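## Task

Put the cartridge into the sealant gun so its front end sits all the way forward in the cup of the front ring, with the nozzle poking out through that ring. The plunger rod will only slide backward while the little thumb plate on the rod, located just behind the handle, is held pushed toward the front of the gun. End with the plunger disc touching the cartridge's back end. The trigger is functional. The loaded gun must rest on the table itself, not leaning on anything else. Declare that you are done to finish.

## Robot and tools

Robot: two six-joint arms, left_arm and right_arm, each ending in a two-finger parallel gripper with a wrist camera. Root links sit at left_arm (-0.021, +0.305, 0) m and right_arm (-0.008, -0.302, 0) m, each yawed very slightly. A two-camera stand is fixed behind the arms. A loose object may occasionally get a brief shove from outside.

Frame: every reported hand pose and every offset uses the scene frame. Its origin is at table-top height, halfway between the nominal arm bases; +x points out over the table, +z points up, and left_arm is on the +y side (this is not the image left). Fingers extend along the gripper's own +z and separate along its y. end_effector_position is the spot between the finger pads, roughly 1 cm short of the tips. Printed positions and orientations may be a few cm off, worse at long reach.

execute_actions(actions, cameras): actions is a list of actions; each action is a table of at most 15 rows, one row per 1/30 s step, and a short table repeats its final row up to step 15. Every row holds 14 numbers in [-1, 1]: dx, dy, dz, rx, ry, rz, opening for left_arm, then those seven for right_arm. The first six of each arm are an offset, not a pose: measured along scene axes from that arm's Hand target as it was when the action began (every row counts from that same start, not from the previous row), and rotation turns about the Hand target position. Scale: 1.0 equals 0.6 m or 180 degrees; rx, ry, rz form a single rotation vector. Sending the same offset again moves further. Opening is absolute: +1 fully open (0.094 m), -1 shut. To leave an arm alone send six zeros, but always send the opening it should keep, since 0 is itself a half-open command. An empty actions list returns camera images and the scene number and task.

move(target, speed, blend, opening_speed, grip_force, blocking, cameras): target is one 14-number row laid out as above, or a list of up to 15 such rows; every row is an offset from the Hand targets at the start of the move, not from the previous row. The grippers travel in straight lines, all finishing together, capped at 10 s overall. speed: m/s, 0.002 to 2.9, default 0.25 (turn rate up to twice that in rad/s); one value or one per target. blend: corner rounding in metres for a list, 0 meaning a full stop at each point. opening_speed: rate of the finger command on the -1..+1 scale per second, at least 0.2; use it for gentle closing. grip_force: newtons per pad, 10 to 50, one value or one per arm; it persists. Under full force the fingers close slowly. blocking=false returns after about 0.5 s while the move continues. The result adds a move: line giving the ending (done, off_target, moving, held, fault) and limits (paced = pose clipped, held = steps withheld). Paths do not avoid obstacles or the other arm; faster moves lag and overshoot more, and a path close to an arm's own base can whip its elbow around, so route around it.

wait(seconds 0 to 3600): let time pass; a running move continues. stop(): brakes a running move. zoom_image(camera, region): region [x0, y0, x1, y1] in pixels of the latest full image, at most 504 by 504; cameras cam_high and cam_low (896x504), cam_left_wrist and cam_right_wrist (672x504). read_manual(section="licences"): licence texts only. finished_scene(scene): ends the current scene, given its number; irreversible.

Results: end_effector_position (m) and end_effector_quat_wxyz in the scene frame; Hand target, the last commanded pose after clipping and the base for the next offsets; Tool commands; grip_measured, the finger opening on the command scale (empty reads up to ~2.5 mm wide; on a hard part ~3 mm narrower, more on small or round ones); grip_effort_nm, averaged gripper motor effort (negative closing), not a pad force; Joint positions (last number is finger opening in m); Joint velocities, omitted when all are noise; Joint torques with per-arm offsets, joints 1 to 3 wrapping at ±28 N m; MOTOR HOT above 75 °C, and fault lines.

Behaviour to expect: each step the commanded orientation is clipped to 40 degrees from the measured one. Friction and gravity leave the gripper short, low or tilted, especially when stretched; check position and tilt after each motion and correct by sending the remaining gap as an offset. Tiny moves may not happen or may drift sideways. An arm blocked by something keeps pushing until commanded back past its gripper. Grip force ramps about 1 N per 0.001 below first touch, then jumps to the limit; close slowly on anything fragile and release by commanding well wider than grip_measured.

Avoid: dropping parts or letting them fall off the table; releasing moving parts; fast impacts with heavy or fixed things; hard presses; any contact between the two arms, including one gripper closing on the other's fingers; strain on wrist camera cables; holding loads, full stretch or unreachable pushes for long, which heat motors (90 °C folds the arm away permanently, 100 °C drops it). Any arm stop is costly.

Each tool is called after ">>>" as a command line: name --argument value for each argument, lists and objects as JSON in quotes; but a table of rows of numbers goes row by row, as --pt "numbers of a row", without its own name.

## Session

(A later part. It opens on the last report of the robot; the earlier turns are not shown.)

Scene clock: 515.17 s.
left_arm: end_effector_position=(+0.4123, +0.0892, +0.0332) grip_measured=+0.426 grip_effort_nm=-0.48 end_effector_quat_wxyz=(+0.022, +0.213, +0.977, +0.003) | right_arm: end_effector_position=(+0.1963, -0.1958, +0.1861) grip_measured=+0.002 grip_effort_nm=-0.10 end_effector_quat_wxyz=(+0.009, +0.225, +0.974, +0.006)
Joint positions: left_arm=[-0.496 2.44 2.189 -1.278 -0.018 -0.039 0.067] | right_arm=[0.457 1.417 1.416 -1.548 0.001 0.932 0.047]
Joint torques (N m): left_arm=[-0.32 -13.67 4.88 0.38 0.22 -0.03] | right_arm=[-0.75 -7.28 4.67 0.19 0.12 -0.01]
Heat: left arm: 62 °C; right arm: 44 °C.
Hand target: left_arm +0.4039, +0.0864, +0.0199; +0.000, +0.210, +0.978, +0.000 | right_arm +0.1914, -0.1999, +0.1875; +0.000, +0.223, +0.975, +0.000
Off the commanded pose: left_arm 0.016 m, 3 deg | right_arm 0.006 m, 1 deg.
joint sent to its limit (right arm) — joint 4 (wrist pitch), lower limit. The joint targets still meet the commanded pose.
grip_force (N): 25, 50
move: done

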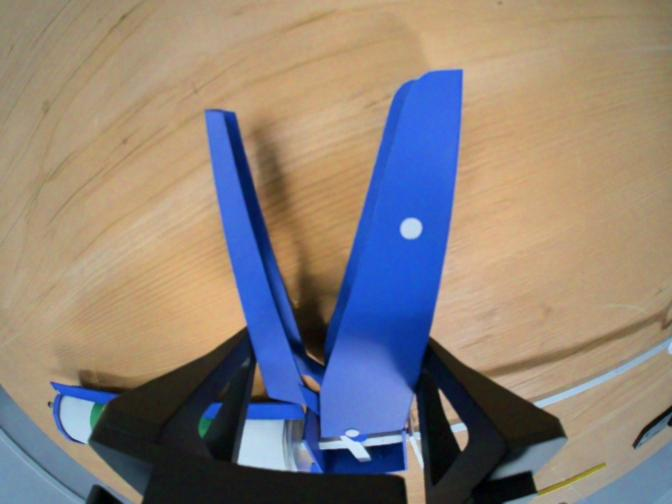

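>>> move --pt "0 0 0 0 0 0.0 1 0 0 0 0 0 0 0" --pt "0 0 0.22 0 0 0.0 1 0 0 0 0 0 0 0" --opening_speed 0.8 --cameras '["all"]'

>>> zoom_image --camera "cam_left_wrist" --region '[280, 200, 500, 380]'

>>> zoom_image --camera "cam_high" --region '[440, 240, 570, 340]'

Scene clock: 519.13 s.
left_arm: end_effector_position=(+0.4053, +0.0911, +0.1294) grip_measured=+0.998 grip_effort_nm=0.06 end_effector_quat_wxyz=(+0.053, +0.211, +0.976, -0.009) | right_arm: end_effector_position=(+0.1963, -0.1958, +0.1861) grip_measured=+0.002 grip_effort_nm=-0.10 end_effector_quat_wxyz=(+0.009, +0.225, +0.974, +0.006)
Joint positions: left_arm=[-0.496 2.381 2.465 -1.547 -0.009 -0.042 0.094] | right_arm=[0.457 1.417 1.416 -1.548 0.001 0.932 0.047]
Joint torques (N m): left_arm=[-0.29 -18.67 7.08 0.53 0.12 0.03] | right_arm=[-0.68 -7.25 4.7 0.14 0.08 0.01]
Heat: left arm: 63 °C; right arm: 43 °C.
Hand target: left_arm +0.4038, +0.0863, +0.1521; +0.000, +0.210, +0.978, +0.000 | right_arm +0.1914, -0.1999, +0.1875; +0.000, +0.223, +0.975, +0.000
Off the commanded pose: left_arm 0.023 m, 6 deg | right_arm 0.006 m, 1 deg.
joint sent to its limit (left arm) — joint 4 (wrist pitch), lower limit. The joint targets are off in orientation, not in position.
joint sent to its limit (right arm) — joint 4 (wrist pitch), lower limit. The joint targets still meet the commanded pose.
grip_force (N): 25, 50
move: off_target (left_arm)

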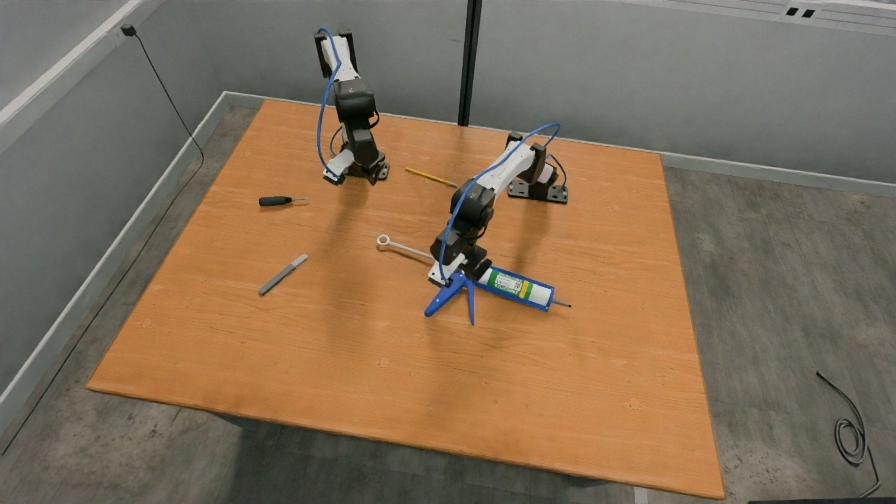

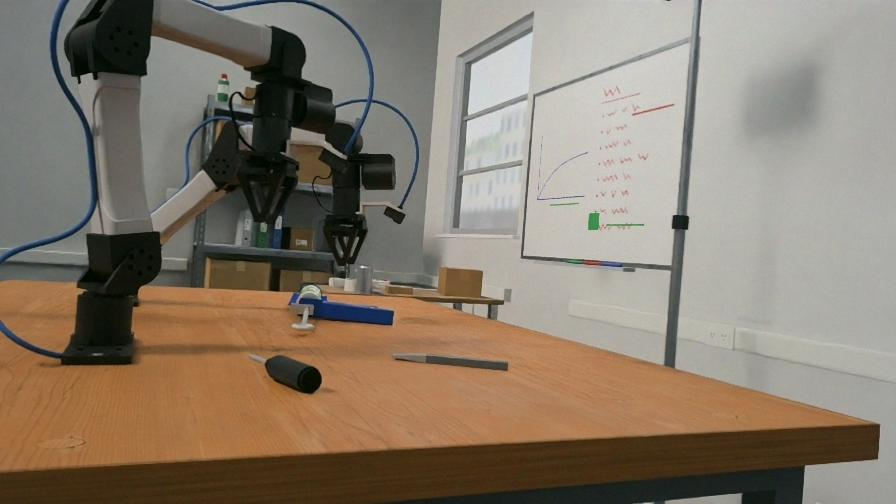

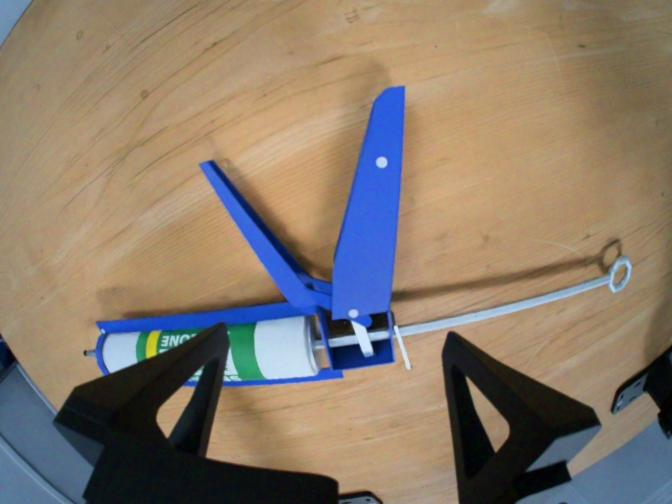

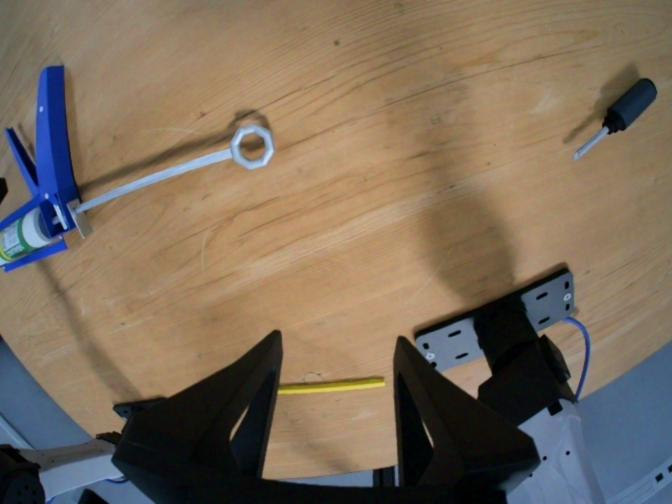

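Scaled by 2.291 from the camera's image (finer frame: 960x720).

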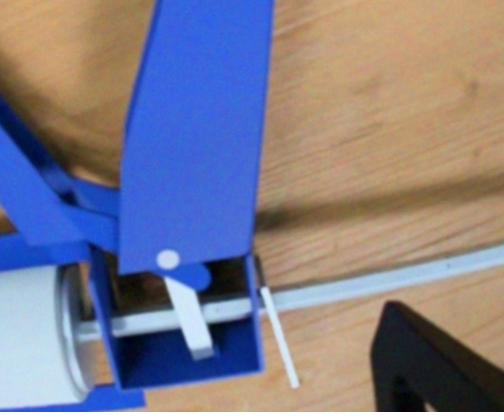

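Scaled by 3.877 from the camera's image (finer frame: 1280x720).

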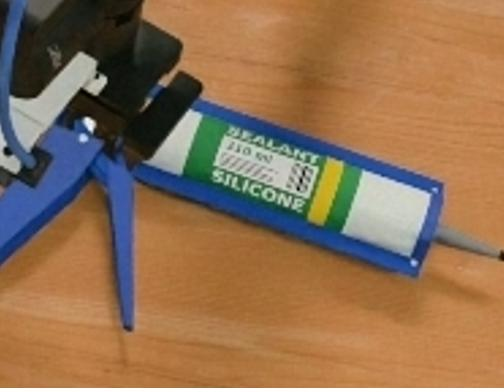

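>>> finished_scene --scene 1

The scene is finished: the task was done.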